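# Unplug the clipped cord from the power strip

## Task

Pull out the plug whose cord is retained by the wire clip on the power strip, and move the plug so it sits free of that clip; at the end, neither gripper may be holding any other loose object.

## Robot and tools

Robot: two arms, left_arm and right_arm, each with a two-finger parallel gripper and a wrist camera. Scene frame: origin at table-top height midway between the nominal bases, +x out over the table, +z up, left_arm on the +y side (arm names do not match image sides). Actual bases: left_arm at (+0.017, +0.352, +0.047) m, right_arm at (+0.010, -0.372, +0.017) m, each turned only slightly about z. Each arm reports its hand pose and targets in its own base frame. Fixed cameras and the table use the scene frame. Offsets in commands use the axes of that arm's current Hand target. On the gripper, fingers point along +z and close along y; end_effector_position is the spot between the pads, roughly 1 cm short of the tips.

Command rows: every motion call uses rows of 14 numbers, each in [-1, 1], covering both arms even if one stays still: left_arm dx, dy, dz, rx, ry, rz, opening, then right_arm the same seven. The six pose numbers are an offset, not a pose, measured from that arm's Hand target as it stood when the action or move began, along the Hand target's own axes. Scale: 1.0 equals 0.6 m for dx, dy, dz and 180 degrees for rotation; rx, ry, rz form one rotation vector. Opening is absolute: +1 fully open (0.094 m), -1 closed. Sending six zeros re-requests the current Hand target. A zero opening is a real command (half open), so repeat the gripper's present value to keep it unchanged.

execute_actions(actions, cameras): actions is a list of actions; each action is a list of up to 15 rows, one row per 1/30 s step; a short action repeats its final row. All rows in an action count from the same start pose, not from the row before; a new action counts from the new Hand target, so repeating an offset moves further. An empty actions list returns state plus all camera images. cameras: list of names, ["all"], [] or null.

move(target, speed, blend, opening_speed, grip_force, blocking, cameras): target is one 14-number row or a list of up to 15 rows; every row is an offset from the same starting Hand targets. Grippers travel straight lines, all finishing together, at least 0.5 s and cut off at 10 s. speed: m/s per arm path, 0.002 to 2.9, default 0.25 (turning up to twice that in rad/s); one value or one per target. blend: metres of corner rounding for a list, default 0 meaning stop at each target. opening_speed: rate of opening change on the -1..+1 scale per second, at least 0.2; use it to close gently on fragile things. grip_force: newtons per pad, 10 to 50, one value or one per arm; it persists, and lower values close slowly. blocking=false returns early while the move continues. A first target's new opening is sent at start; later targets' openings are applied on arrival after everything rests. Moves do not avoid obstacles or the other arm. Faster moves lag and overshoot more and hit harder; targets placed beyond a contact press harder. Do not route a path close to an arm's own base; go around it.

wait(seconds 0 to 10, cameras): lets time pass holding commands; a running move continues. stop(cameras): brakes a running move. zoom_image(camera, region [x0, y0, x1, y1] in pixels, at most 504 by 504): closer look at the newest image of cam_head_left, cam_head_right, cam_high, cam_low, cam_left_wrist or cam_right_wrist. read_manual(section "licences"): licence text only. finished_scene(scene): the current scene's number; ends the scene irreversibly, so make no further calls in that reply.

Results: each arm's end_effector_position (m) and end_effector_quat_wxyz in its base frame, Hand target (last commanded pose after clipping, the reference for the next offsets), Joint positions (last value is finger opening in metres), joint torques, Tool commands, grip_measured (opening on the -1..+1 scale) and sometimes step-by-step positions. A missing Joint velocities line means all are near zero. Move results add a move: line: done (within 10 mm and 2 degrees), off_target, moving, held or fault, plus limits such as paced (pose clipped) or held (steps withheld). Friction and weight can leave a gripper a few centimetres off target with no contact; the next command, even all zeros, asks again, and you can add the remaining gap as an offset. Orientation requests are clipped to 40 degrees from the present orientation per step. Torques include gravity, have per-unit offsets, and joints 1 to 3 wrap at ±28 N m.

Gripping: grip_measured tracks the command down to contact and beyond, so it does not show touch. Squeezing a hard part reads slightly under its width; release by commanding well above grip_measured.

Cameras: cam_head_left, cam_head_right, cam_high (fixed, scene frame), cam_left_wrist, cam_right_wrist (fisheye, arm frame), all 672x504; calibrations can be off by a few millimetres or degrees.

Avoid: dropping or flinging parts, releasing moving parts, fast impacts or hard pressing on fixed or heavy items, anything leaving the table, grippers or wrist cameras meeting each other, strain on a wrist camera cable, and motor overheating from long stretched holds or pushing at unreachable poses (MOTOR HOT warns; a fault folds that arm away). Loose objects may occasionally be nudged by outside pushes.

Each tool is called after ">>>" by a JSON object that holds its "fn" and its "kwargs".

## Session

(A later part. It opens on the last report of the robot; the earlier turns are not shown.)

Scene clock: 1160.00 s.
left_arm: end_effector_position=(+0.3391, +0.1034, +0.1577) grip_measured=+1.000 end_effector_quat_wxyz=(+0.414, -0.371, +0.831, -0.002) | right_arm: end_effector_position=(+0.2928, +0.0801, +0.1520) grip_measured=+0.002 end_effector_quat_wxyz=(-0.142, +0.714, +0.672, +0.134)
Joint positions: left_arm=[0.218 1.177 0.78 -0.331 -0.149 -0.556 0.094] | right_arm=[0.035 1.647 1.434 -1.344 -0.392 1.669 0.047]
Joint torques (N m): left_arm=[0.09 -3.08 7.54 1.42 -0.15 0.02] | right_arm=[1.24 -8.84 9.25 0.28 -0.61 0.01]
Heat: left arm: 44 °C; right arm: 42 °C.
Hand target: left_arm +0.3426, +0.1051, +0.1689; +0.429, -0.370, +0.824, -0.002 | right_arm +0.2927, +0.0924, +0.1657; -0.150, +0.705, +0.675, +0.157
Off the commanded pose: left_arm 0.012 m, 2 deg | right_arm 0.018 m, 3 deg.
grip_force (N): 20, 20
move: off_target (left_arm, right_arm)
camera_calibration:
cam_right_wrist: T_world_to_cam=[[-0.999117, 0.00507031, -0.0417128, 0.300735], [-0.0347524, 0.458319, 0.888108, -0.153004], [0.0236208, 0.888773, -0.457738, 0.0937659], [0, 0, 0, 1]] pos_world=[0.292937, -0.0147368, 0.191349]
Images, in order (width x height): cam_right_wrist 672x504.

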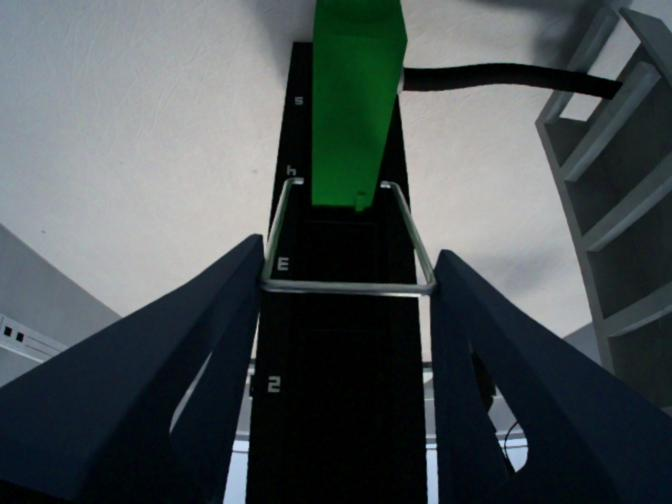

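>>> {"fn": "move", "kwargs": {"target": [0,0,0,0,0,0,1,0.0289,0,0.0050,0,0,0,-0.15], "speed": 0.1, "cameras": ["cam_right_wrist"]}}

Scene clock: 1168.47 s.
left_arm: end_effector_position=(+0.3391, +0.1034, +0.1577) grip_measured=+1.000 end_effector_quat_wxyz=(+0.414, -0.371, +0.831, -0.002) | right_arm: end_effector_position=(+0.2934, +0.0986, +0.1600) grip_measured=+0.002 end_effector_quat_wxyz=(-0.145, +0.715, +0.670, +0.138)
Joint positions: left_arm=[0.218 1.177 0.78 -0.331 -0.149 -0.556 0.094] | right_arm=[0.092 1.645 1.461 -1.345 -0.4 1.735 0.047]
Joint torques (N m): left_arm=[0.1 -3.03 7.57 1.42 -0.15 0.01] | right_arm=[1.36 -8.49 8.72 0.43 -0.52 -0.03]
Heat: left arm: 44 °C; right arm: 42 °C.
Hand target: left_arm +0.3426, +0.1051, +0.1689; +0.429, -0.370, +0.824, -0.002 | right_arm +0.2934, +0.1095, +0.1703; -0.150, +0.705, +0.675, +0.157
Off the commanded pose: left_arm 0.012 m, 2 deg | right_arm 0.015 m, 3 deg.
grip_force (N): 20, 20
move: off_target (left_arm, right_arm)
camera_calibration:
cam_right_wrist: T_world_to_cam=[[-0.999007, 0.00922937, -0.0435825, 0.301549], [-0.0347907, 0.449405, 0.89265, -0.168342], [0.0278248, 0.89328, -0.448638, 0.0778221], [0, 0, 0, 1]] pos_world=[0.293227, 0.00335372, 0.198327]
Images, in order (width x height): cam_right_wrist 672x504.

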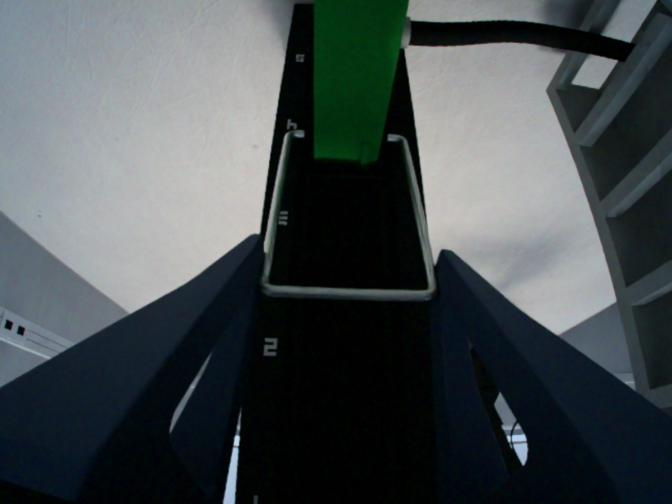

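>>> {"fn": "move", "kwargs": {"target": [0,0,0,0,0,0,1,-0.0100,0,0.0020,0,0,0,0.25], "speed": 0.1, "opening_speed": 0.5, "grip_force": 50, "cameras": ["cam_right_wrist"]}}

Scene clock: 1175.97 s.
left_arm: end_effector_position=(+0.3391, +0.1034, +0.1577) grip_measured=+1.000 end_effector_quat_wxyz=(+0.414, -0.371, +0.831, -0.002) | right_arm: end_effector_position=(+0.2939, +0.1028, +0.1619) grip_measured=+0.249 end_effector_quat_wxyz=(-0.152, +0.709, +0.673, +0.148)
Joint positions: left_arm=[0.218 1.177 0.78 -0.331 -0.149 -0.556 0.094] | right_arm=[0.092 1.645 1.461 -1.34 -0.425 1.725 0.059]
Joint torques (N m): left_arm=[0.09 -3.1 7.56 1.44 -0.14 0.01] | right_arm=[0.08 -8.57 7.2 0.47 -0.31 -0.08]
Heat: left arm: 44 °C; right arm: 43 °C.
Hand target: left_arm +0.3426, +0.1051, +0.1689; +0.429, -0.370, +0.824, -0.002 | right_arm +0.2933, +0.1045, +0.1667; -0.150, +0.705, +0.675, +0.157
Off the commanded pose: left_arm 0.012 m, 2 deg | right_arm 0.005 m, 1 deg.
move: off_target (left_arm)
camera_calibration:
cam_right_wrist: T_world_to_cam=[[-0.99877, -0.0000899679, -0.0495809, 0.303986], [-0.0448841, 0.426481, 0.903382, -0.168266], [0.0210641, 0.904496, -0.425961, 0.0720507], [0, 0, 0, 1]] pos_world=[0.294542, 0.00662024, 0.197772]
Images, in order (width x height): cam_right_wrist 672x504.

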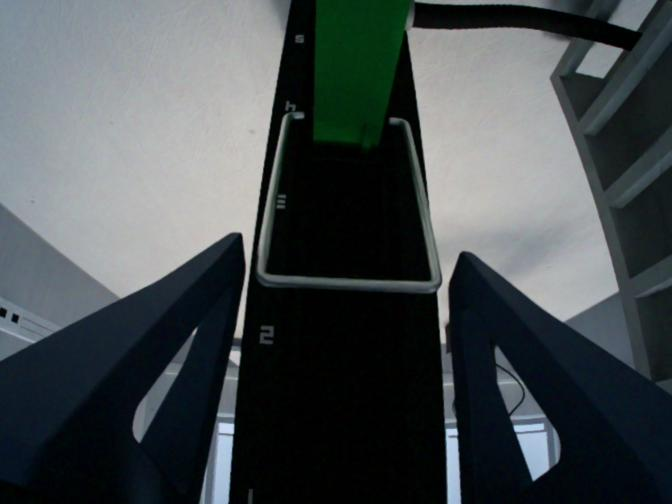

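>>> {"fn": "move", "kwargs": {"target": [0,0,0,0,0,0,1,-0.0870,0.0027,-0.0283,0,0,0,0.25], "speed": 0.2, "cameras": ["cam_right_wrist"]}}

Scene clock: 1200.10 s.
left_arm: end_effector_position=(+0.3391, +0.1034, +0.1577) grip_measured=+1.000 end_effector_quat_wxyz=(+0.414, -0.371, +0.831, -0.002) | right_arm: end_effector_position=(+0.2979, +0.0489, +0.1622) grip_measured=+0.249 end_effector_quat_wxyz=(-0.139, +0.705, +0.676, +0.164)
Joint positions: left_arm=[0.218 1.177 0.78 -0.331 -0.149 -0.556 0.094] | right_arm=[-0.094 1.645 1.461 -1.383 -0.432 1.519 0.059]
Joint torques (N m): left_arm=[0.03 -3.06 7.51 1.42 -0.15 0.02] | right_arm=[-0.05 -6.98 6.56 0.18 -0.28 -0.09]
Heat: left arm: 44 °C; right arm: 43 °C.
Hand target: left_arm +0.3426, +0.1051, +0.1689; +0.429, -0.370, +0.824, -0.002 | right_arm +0.2925, +0.0501, +0.1599; -0.150, +0.705, +0.675, +0.157
Off the commanded pose: left_arm 0.012 m, 2 deg | right_arm 0.006 m, 2 deg.
move: off_target (left_arm)
camera_calibration:
cam_right_wrist: T_world_to_cam=[[-0.995752, -0.00168456, -0.0920636, 0.313973], [-0.0840815, 0.4242, 0.901657, -0.133305], [0.0375345, 0.905567, -0.422539, 0.115353], [0, 0, 0, 1]] pos_world=[0.297101, -0.0473833, 0.197842]
Images, in order (width x height): cam_right_wrist 672x504.

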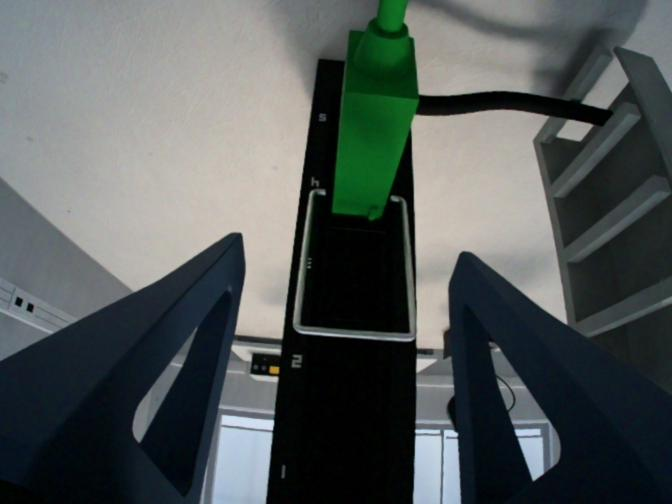

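>>> {"fn": "zoom_image", "kwargs": {"camera": "cam_right_wrist", "region": [240, 20, 480, 240]}}

Scaled by 2.100 from the camera's 672x504 image, which has a finer 960x720 frame.

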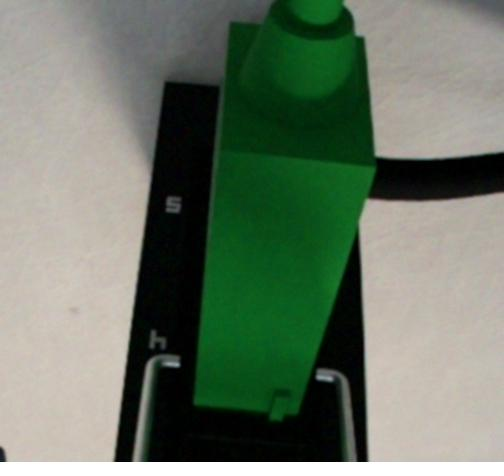

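>>> {"fn": "move", "kwargs": {"target": [[0,0,0,0,0,0,1,-0.0294,-0.0063,0.1213,0,0,0,0.25],[0,0,0,0,0,0,1,-0.0294,-0.0063,0.1213,0,0,0,-0.75]], "speed": 0.15, "grip_force": 50, "cameras": ["cam_right_wrist"]}}

Scene clock: 1223.33 s.
left_arm: end_effector_position=(+0.3391, +0.1034, +0.1577) grip_measured=+1.000 end_effector_quat_wxyz=(+0.414, -0.371, +0.831, -0.002) | right_arm: end_effector_position=(+0.2931, +0.0626, +0.0908) grip_measured=-0.504 end_effector_quat_wxyz=(-0.141, +0.705, +0.676, +0.163)
Joint positions: left_arm=[0.218 1.177 0.78 -0.331 -0.149 -0.556 0.094] | right_arm=[-0.05 1.645 1.175 -1.081 -0.435 1.568 0.023]
Joint torques (N m): left_arm=[0.12 -3.06 7.54 1.43 -0.13 0.01] | right_arm=[0.51 -6.43 6.38 0.36 -0.26 -0.03]
Heat: left arm: 44 °C; right arm: 42 °C.
Hand target: left_arm +0.3426, +0.1051, +0.1689; +0.429, -0.370, +0.824, -0.002 | right_arm +0.2894, +0.0650, +0.0865; -0.150, +0.705, +0.675, +0.157
Off the commanded pose: left_arm 0.012 m, 2 deg | right_arm 0.006 m, 1 deg.
move: off_target (left_arm)
camera_calibration:
cam_right_wrist: T_world_to_cam=[[-0.996128, -0.000604499, -0.0879143, 0.30234], [-0.0799934, 0.421093, 0.903483, -0.0763451], [0.0364739, 0.907017, -0.41951, 0.0728957], [0, 0, 0, 1]] pos_world=[0.292403, -0.0337865, 0.126137]
Images, in order (width x height): cam_right_wrist 672x504.

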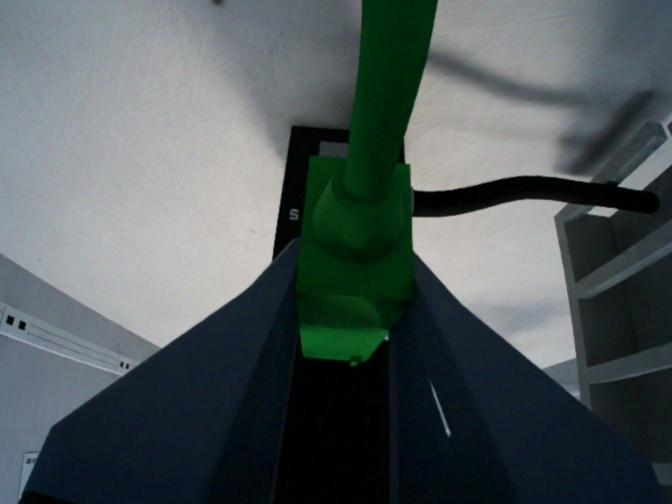

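>>> {"fn": "move", "kwargs": {"target": [0,0,0,0,0,0,1,-0.1468,0,-0.0795,0,0,0,-0.75], "speed": 0.08, "cameras": ["cam_right_wrist"]}}

Scene clock: 1246.47 s.
left_arm: end_effector_position=(+0.3391, +0.1034, +0.1577) grip_measured=+1.000 end_effector_quat_wxyz=(+0.414, -0.371, +0.831, -0.002) | right_arm: end_effector_position=(+0.2842, -0.0316, +0.0881) grip_measured=-0.500 end_effector_quat_wxyz=(-0.147, +0.701, +0.679, +0.160)
Joint positions: left_arm=[0.218 1.177 0.78 -0.331 -0.149 -0.556 0.094] | right_arm=[-0.372 1.741 1.269 -1.242 -0.416 1.2 0.023]
Joint torques (N m): left_arm=[0.1 -3.02 7.54 1.43 -0.14 0] | right_arm=[-0.59 -7.06 9.61 -0.21 -0.18 -0.03]
Heat: left arm: 44 °C; right arm: 42 °C.
Hand target: left_arm +0.3426, +0.1051, +0.1689; +0.429, -0.370, +0.824, -0.002 | right_arm +0.2850, -0.0348, +0.0924; -0.150, +0.705, +0.675, +0.157
Off the commanded pose: left_arm 0.012 m, 2 deg | right_arm 0.005 m, 1 deg.
move: off_target (left_arm)
camera_calibration:
cam_right_wrist: T_world_to_cam=[[-0.996833, -0.013247, -0.0784142, 0.292081], [-0.0768055, 0.416038, 0.906098, -0.036203], [0.0206202, 0.909251, -0.415737, 0.161704], [0, 0, 0, 1]] pos_world=[0.285041, -0.128099, 0.122933]
Images, in order (width x height): cam_right_wrist 672x504.

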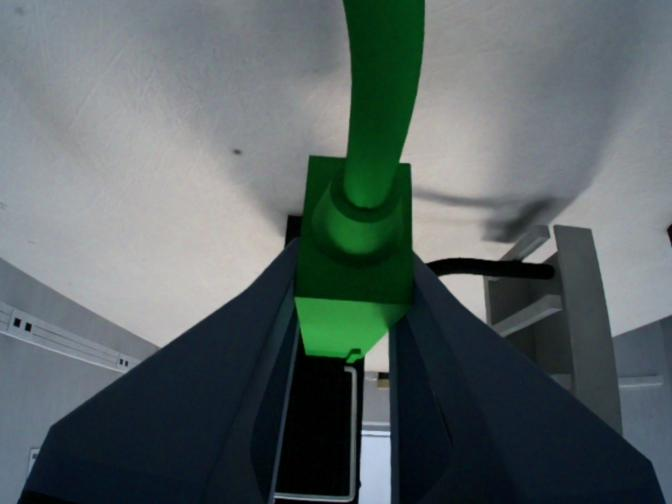

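>>> {"fn": "move", "kwargs": {"target": [0,0,0,0,0,0,1,-0.0938,0.0017,0.1097,0,0,0,-0.75], "speed": 0.15, "cameras": ["cam_right_wrist", "cam_high", "cam_head_right"]}}

Scene clock: 1266.67 s.
left_arm: end_effector_position=(+0.3391, +0.1034, +0.1577) grip_measured=+1.000 end_effector_quat_wxyz=(+0.414, -0.371, +0.831, -0.002) | right_arm: end_effector_position=(+0.2828, -0.0537, +0.0139) grip_measured=-0.500 end_effector_quat_wxyz=(-0.157, +0.701, +0.677, +0.157)
Joint positions: left_arm=[0.218 1.177 0.78 -0.331 -0.149 -0.556 0.094] | right_arm=[-0.441 1.897 1.146 -1.015 -0.406 1.124 0.023]
Joint torques (N m): left_arm=[0.06 -3.1 7.56 1.41 -0.15 0.01] | right_arm=[-0.55 -7.95 5.49 0.24 -0.16 0.01]
Heat: left arm: 44 °C; right arm: 44 °C.
Hand target: left_arm +0.3426, +0.1051, +0.1689; +0.429, -0.370, +0.824, -0.002 | right_arm +0.2851, -0.0580, +0.0090; -0.150, +0.705, +0.675, +0.157
Off the commanded pose: left_arm 0.012 m, 2 deg | right_arm 0.007 m, 1 deg.
move: off_target (left_arm)
camera_calibration:
cam_right_wrist: T_world_to_cam=[[-0.998088, -0.0141401, -0.0601766, 0.284668], [-0.0607204, 0.406699, 0.911542, 0.0348932], [0.0115844, 0.913453, -0.40678, 0.153641], [0, 0, 0, 1]] pos_world=[0.284463, -0.15051, 0.047822]
Images, in order (width x height): cam_head_right 672x504, cam_high 672x504, cam_right_wrist 672x504.

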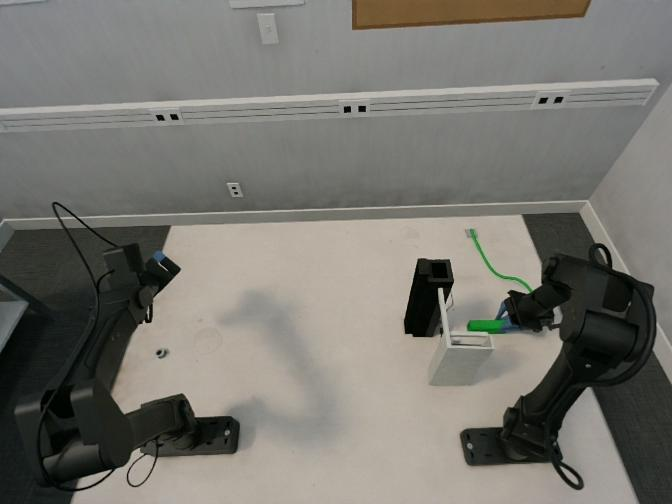

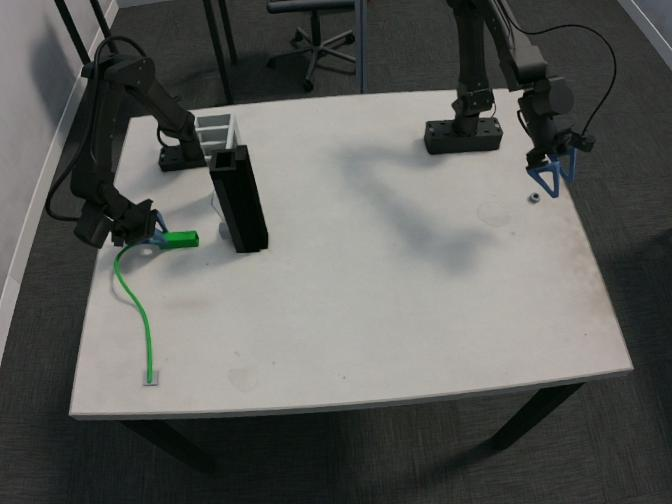

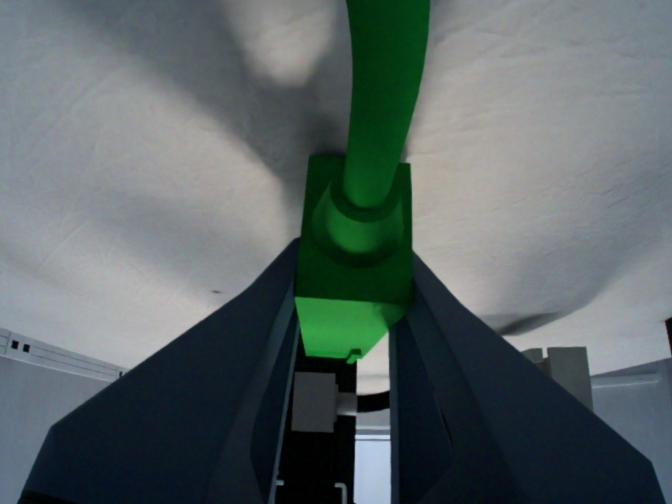

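>>> {"fn": "move", "kwargs": {"target": [0,0,0,0,0,0,1,-0.0085,0,0.0181,0,0,0,-0.75], "speed": 0.04, "cameras": ["cam_right_wrist"]}}

Scene clock: 1274.10 s.
left_arm: end_effector_position=(+0.3391, +0.1034, +0.1577) grip_measured=+1.000 end_effector_quat_wxyz=(+0.414, -0.371, +0.831, -0.002) | right_arm: end_effector_position=(+0.2826, -0.0538, +0.0121) grip_measured=-0.500 end_effector_quat_wxyz=(-0.157, +0.701, +0.676, +0.163)
Joint positions: left_arm=[0.218 1.177 0.78 -0.331 -0.149 -0.556 0.094] | right_arm=[-0.448 1.897 1.135 -1.002 -0.417 1.118 0.023]
Joint torques (N m): left_arm=[0.09 -3.06 7.54 1.43 -0.14 0.04] | right_arm=[-0.02 -6.23 4.41 0.56 -0.08 0.05]
Heat: left arm: 44 °C; right arm: 43 °C.
Hand target: left_arm +0.3426, +0.1051, +0.1689; +0.429, -0.370, +0.824, -0.002 | right_arm +0.2851, -0.0579, -0.0031; -0.150, +0.705, +0.675, +0.157
Off the commanded pose: left_arm 0.012 m, 2 deg | right_arm 0.016 m, 1 deg.
move: off_target (left_arm, right_arm)
camera_calibration:
cam_right_wrist: T_world_to_cam=[[-0.997558, -0.00988963, -0.0691387, 0.284493], [-0.0673248, 0.399557, 0.914233, 0.0379745], [0.0185834, 0.916655, -0.399247, 0.151155], [0, 0, 0, 1]] pos_world=[0.283546, -0.150916, 0.0453]
Images, in order (width x height): cam_right_wrist 672x504.

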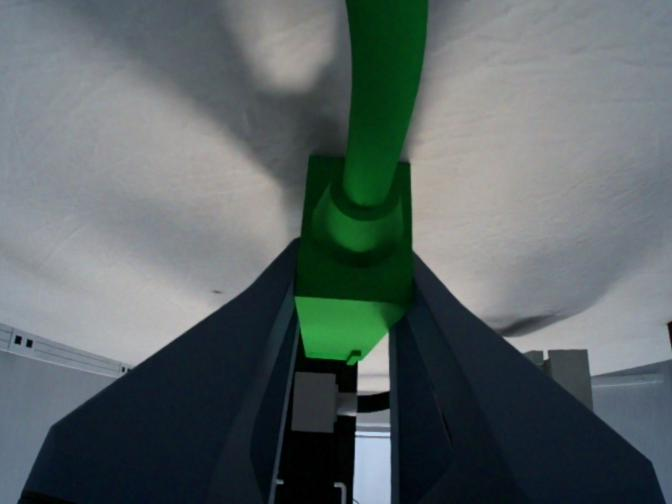

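>>> {"fn": "move", "kwargs": {"target": [[0,0,0,0,0,0,1,0.0077,0,-0.0166,0,0,0,-0.75],[0,0,0,0,0,0,1,0.0077,0,-0.0166,0,0,0,-0.1],[0,0,0,0,0,0,1,0.0543,0.0015,-0.1953,0,0,0,-0.1]], "speed": 0.15, "cameras": ["all"]}}

Scene clock: 1286.17 s.
left_arm: end_effector_position=(+0.3391, +0.1034, +0.1577) grip_measured=+1.000 end_effector_quat_wxyz=(+0.414, -0.371, +0.831, -0.002) | right_arm: end_effector_position=(+0.2840, -0.0742, +0.1062) grip_measured=-0.101 end_effector_quat_wxyz=(-0.165, +0.705, +0.672, +0.155)
Joint positions: left_arm=[0.218 1.177 0.78 -0.331 -0.149 -0.556 0.094] | right_arm=[-0.499 1.841 1.455 -1.419 -0.397 1.073 0.042]
Joint torques (N m): left_arm=[0.08 -3.04 7.53 1.42 -0.13 0.02] | right_arm=[-0.49 -10.59 8.83 -0.25 -0.15 -0.08]
Heat: left arm: 44 °C; right arm: 42 °C.
Hand target: left_arm +0.3426, +0.1051, +0.1689; +0.429, -0.370, +0.824, -0.002 | right_arm +0.2851, -0.0782, +0.1169; -0.150, +0.705, +0.675, +0.157
Off the commanded pose: left_arm 0.012 m, 2 deg | right_arm 0.011 m, 2 deg.
move: off_target (left_arm, right_arm)
camera_calibration:
cam_right_wrist: T_world_to_cam=[[-0.999052, -0.00413135, -0.0433417, 0.290315], [-0.0413886, 0.399056, 0.915992, -0.0473072], [0.0135115, 0.916917, -0.398848, 0.208843], [0, 0, 0, 1]] pos_world=[0.28526, -0.171414, 0.139212]

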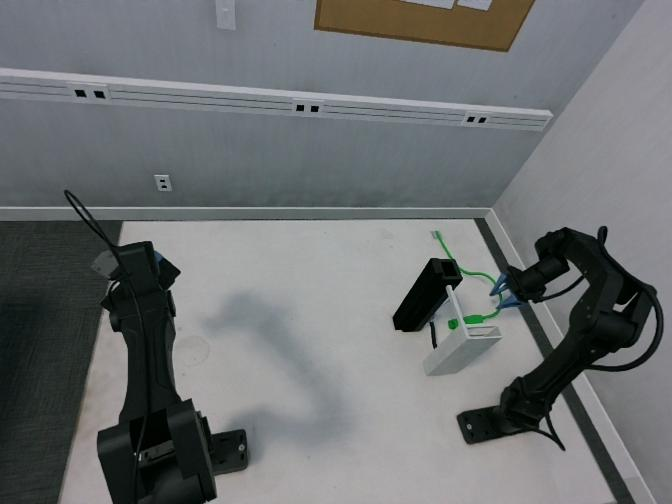

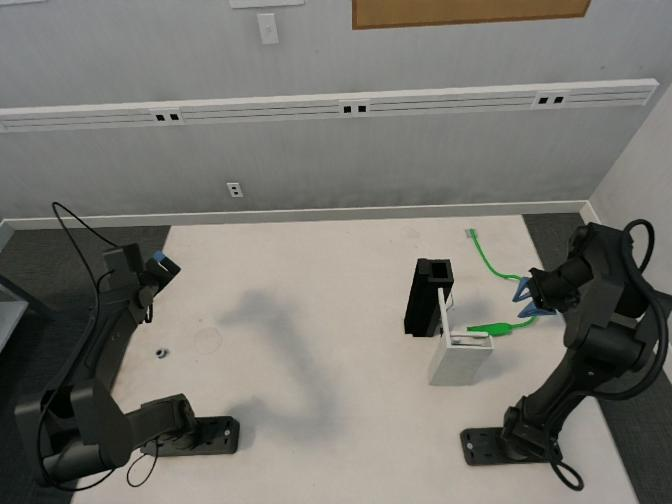

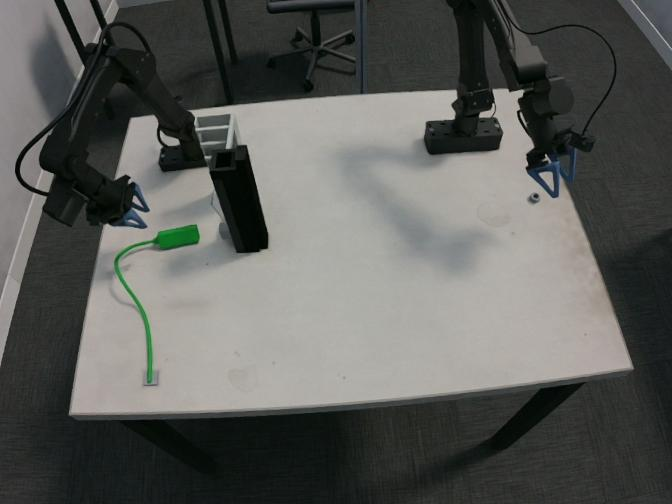

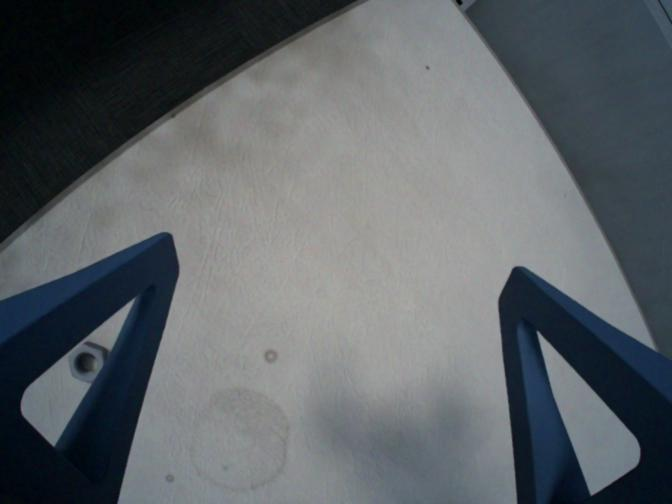

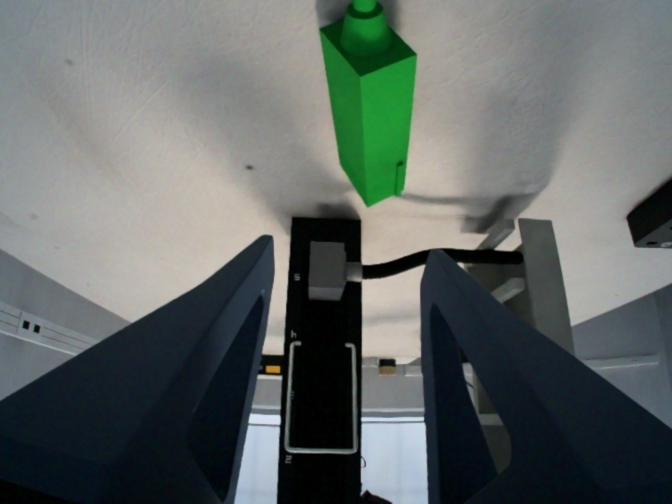

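>>> {"fn": "execute_actions", "kwargs": {"actions": [], "cameras": ["cam_right_wrist"]}}

>>> {"fn": "zoom_image", "kwargs": {"camera": "cam_right_wrist", "region": [240, 0, 500, 480]}}

Scene clock: 1430.63 s.
left_arm: end_effector_position=(+0.3391, +0.1034, +0.1577) grip_measured=+1.000 end_effector_quat_wxyz=(+0.414, -0.371, +0.831, -0.002) | right_arm: end_effector_position=(+0.2839, -0.0742, +0.1062) grip_measured=-0.101 end_effector_quat_wxyz=(-0.165, +0.705, +0.672, +0.155)
Joint positions: left_arm=[0.218 1.177 0.78 -0.331 -0.149 -0.556 0.094] | right_arm=[-0.499 1.841 1.455 -1.419 -0.397 1.072 0.042]
Joint velocities: within noise
Joint torques (N m): left_arm=[0.09 -3.1 7.49 1.45 -0.13 0.01] | right_arm=[-0.47 -10.59 8.81 -0.26 -0.14 -0.08]
Heat: left arm: 44 °C; right arm: 45 °C.
Hand target: left_arm +0.3426, +0.1051, +0.1689; +0.429, -0.370, +0.824, -0.002 | right_arm +0.2851, -0.0782, +0.1169; -0.150, +0.705, +0.675, +0.157
Tool commands: left_gripper/opening=+1.0 right_gripper/opening=-0.1
Off the commanded pose: left_arm 0.012 m, 2 deg | right_arm 0.011 m, 2 deg.
camera_calibration:
cam_right_wrist: T_world_to_cam=[[-0.999057, -0.00449434, -0.0431849, 0.290234], [-0.0413915, 0.39892, 0.916051, -0.0473773], [0.0131103, 0.916975, -0.39873, 0.208859], [0, 0, 0, 1]] pos_world=[0.285261, -0.171314, 0.139212]
Images, in order (width x height): cam_right_wrist 672x504.

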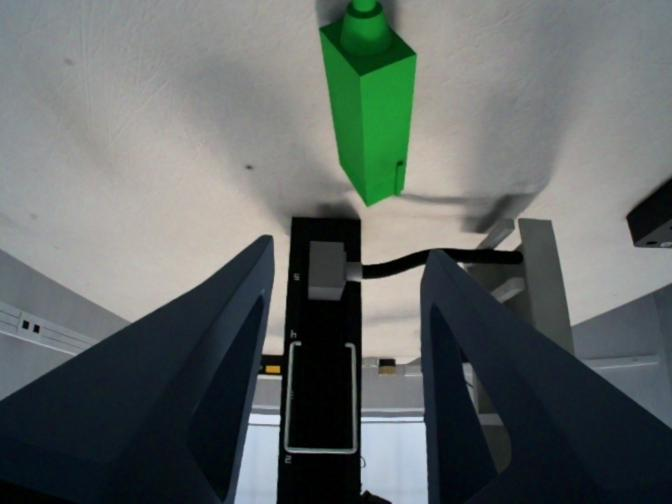

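Scaled by 1.050 from the camera's 672x504 image, which has a finer 960x720 frame.

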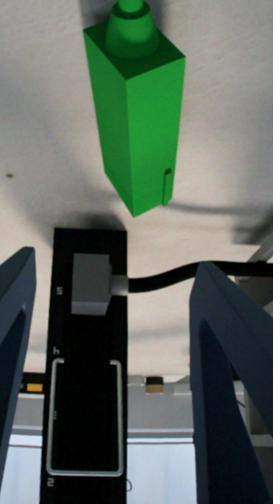

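>>> {"fn": "execute_actions", "kwargs": {"actions": [], "cameras": ["cam_head_right", "cam_high", "cam_head_left"]}}

>>> {"fn": "zoom_image", "kwargs": {"camera": "cam_head_right", "region": [380, 220, 580, 400]}}

>>> {"fn": "zoom_image", "kwargs": {"camera": "cam_high", "region": [80, 100, 300, 280]}}

>>> {"fn": "zoom_image", "kwargs": {"camera": "cam_head_left", "region": [370, 220, 570, 400]}}

Scene clock: 1555.90 s.
left_arm: end_effector_position=(+0.3391, +0.1034, +0.1577) grip_measured=+1.000 end_effector_quat_wxyz=(+0.414, -0.371, +0.831, -0.002) | right_arm: end_effector_position=(+0.2839, -0.0742, +0.1062) grip_measured=-0.101 end_effector_quat_wxyz=(-0.165, +0.705, +0.672, +0.155)
Joint positions: left_arm=[0.218 1.177 0.78 -0.331 -0.149 -0.556 0.094] | right_arm=[-0.499 1.841 1.455 -1.419 -0.397 1.072 0.042]
Joint velocities: within noise
Joint torques (N m): left_arm=[0.02 -3.04 7.5 1.43 -0.12 0.02] | right_arm=[-0.46 -10.58 8.81 -0.26 -0.15 -0.09]
Heat: left arm: 44 °C; right arm: 45 °C.
Hand target: left_arm +0.3426, +0.1051, +0.1689; +0.429, -0.370, +0.824, -0.002 | right_arm +0.2851, -0.0782, +0.1169; -0.150, +0.705, +0.675, +0.157
Tool commands: left_gripper/opening=+1.0 right_gripper/opening=-0.1
Off the commanded pose: left_arm 0.012 m, 2 deg | right_arm 0.011 m, 2 deg.
Images, in order (width x height): cam_head_left 672x504, cam_head_right 672x504, cam_high 672x504.

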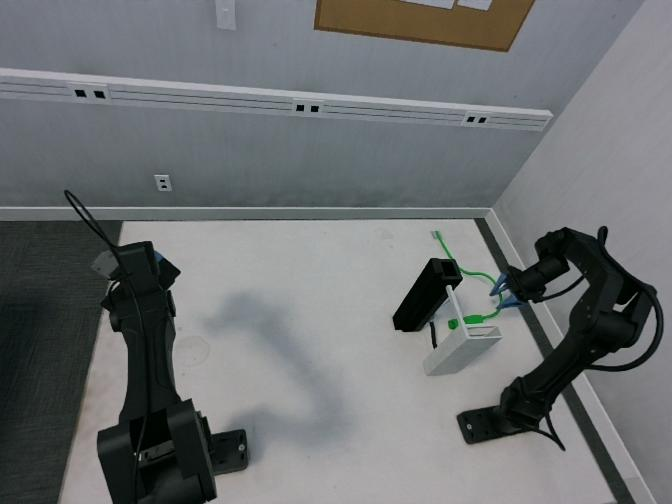

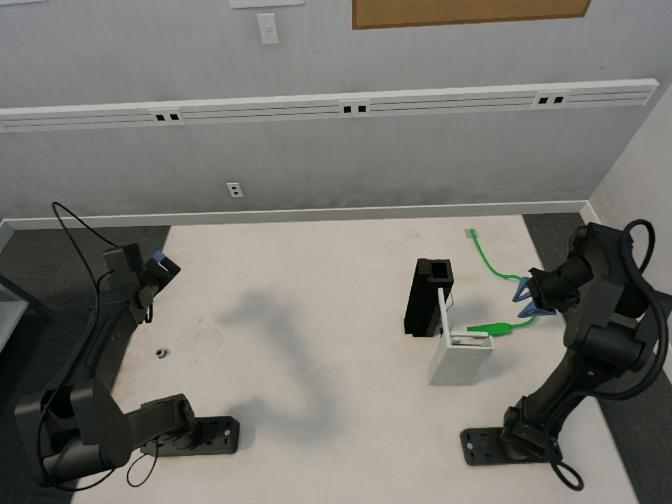

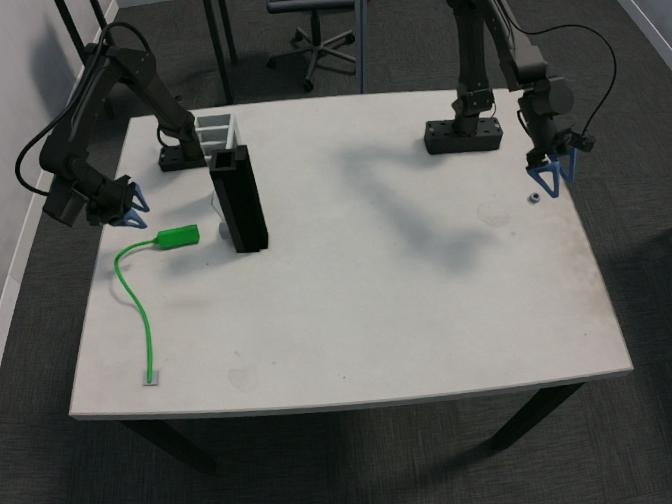

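Scaled by 2.520 from the camera's 672x504 image, which has a finer 960x720 frame.

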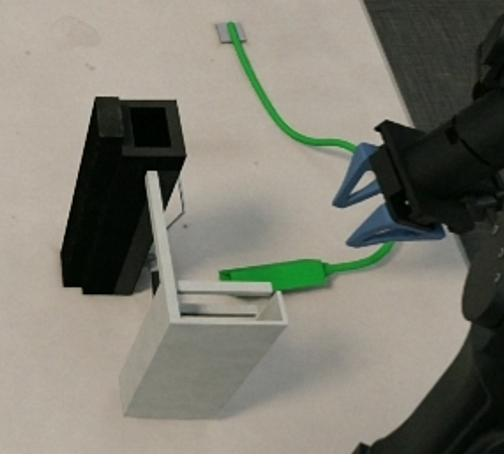

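Scaled by 2.291 from the camera's 672x504 image, which has a finer 960x720 frame.

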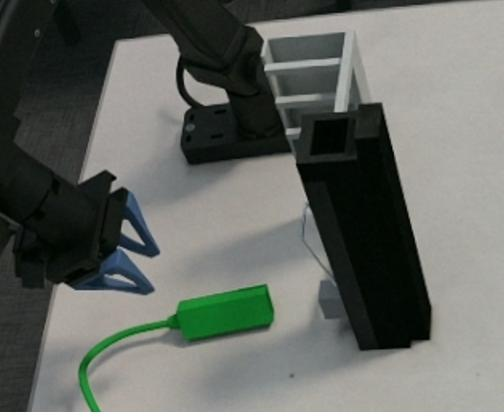

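Scaled by 2.520 from the camera's 672x504 image, which has a finer 960x720 frame.

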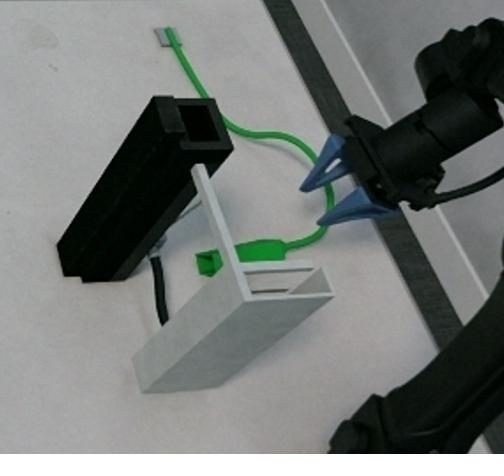

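>>> {"fn": "finished_scene", "kwargs": {"scene": 1}}

The scene is finished: the task was done.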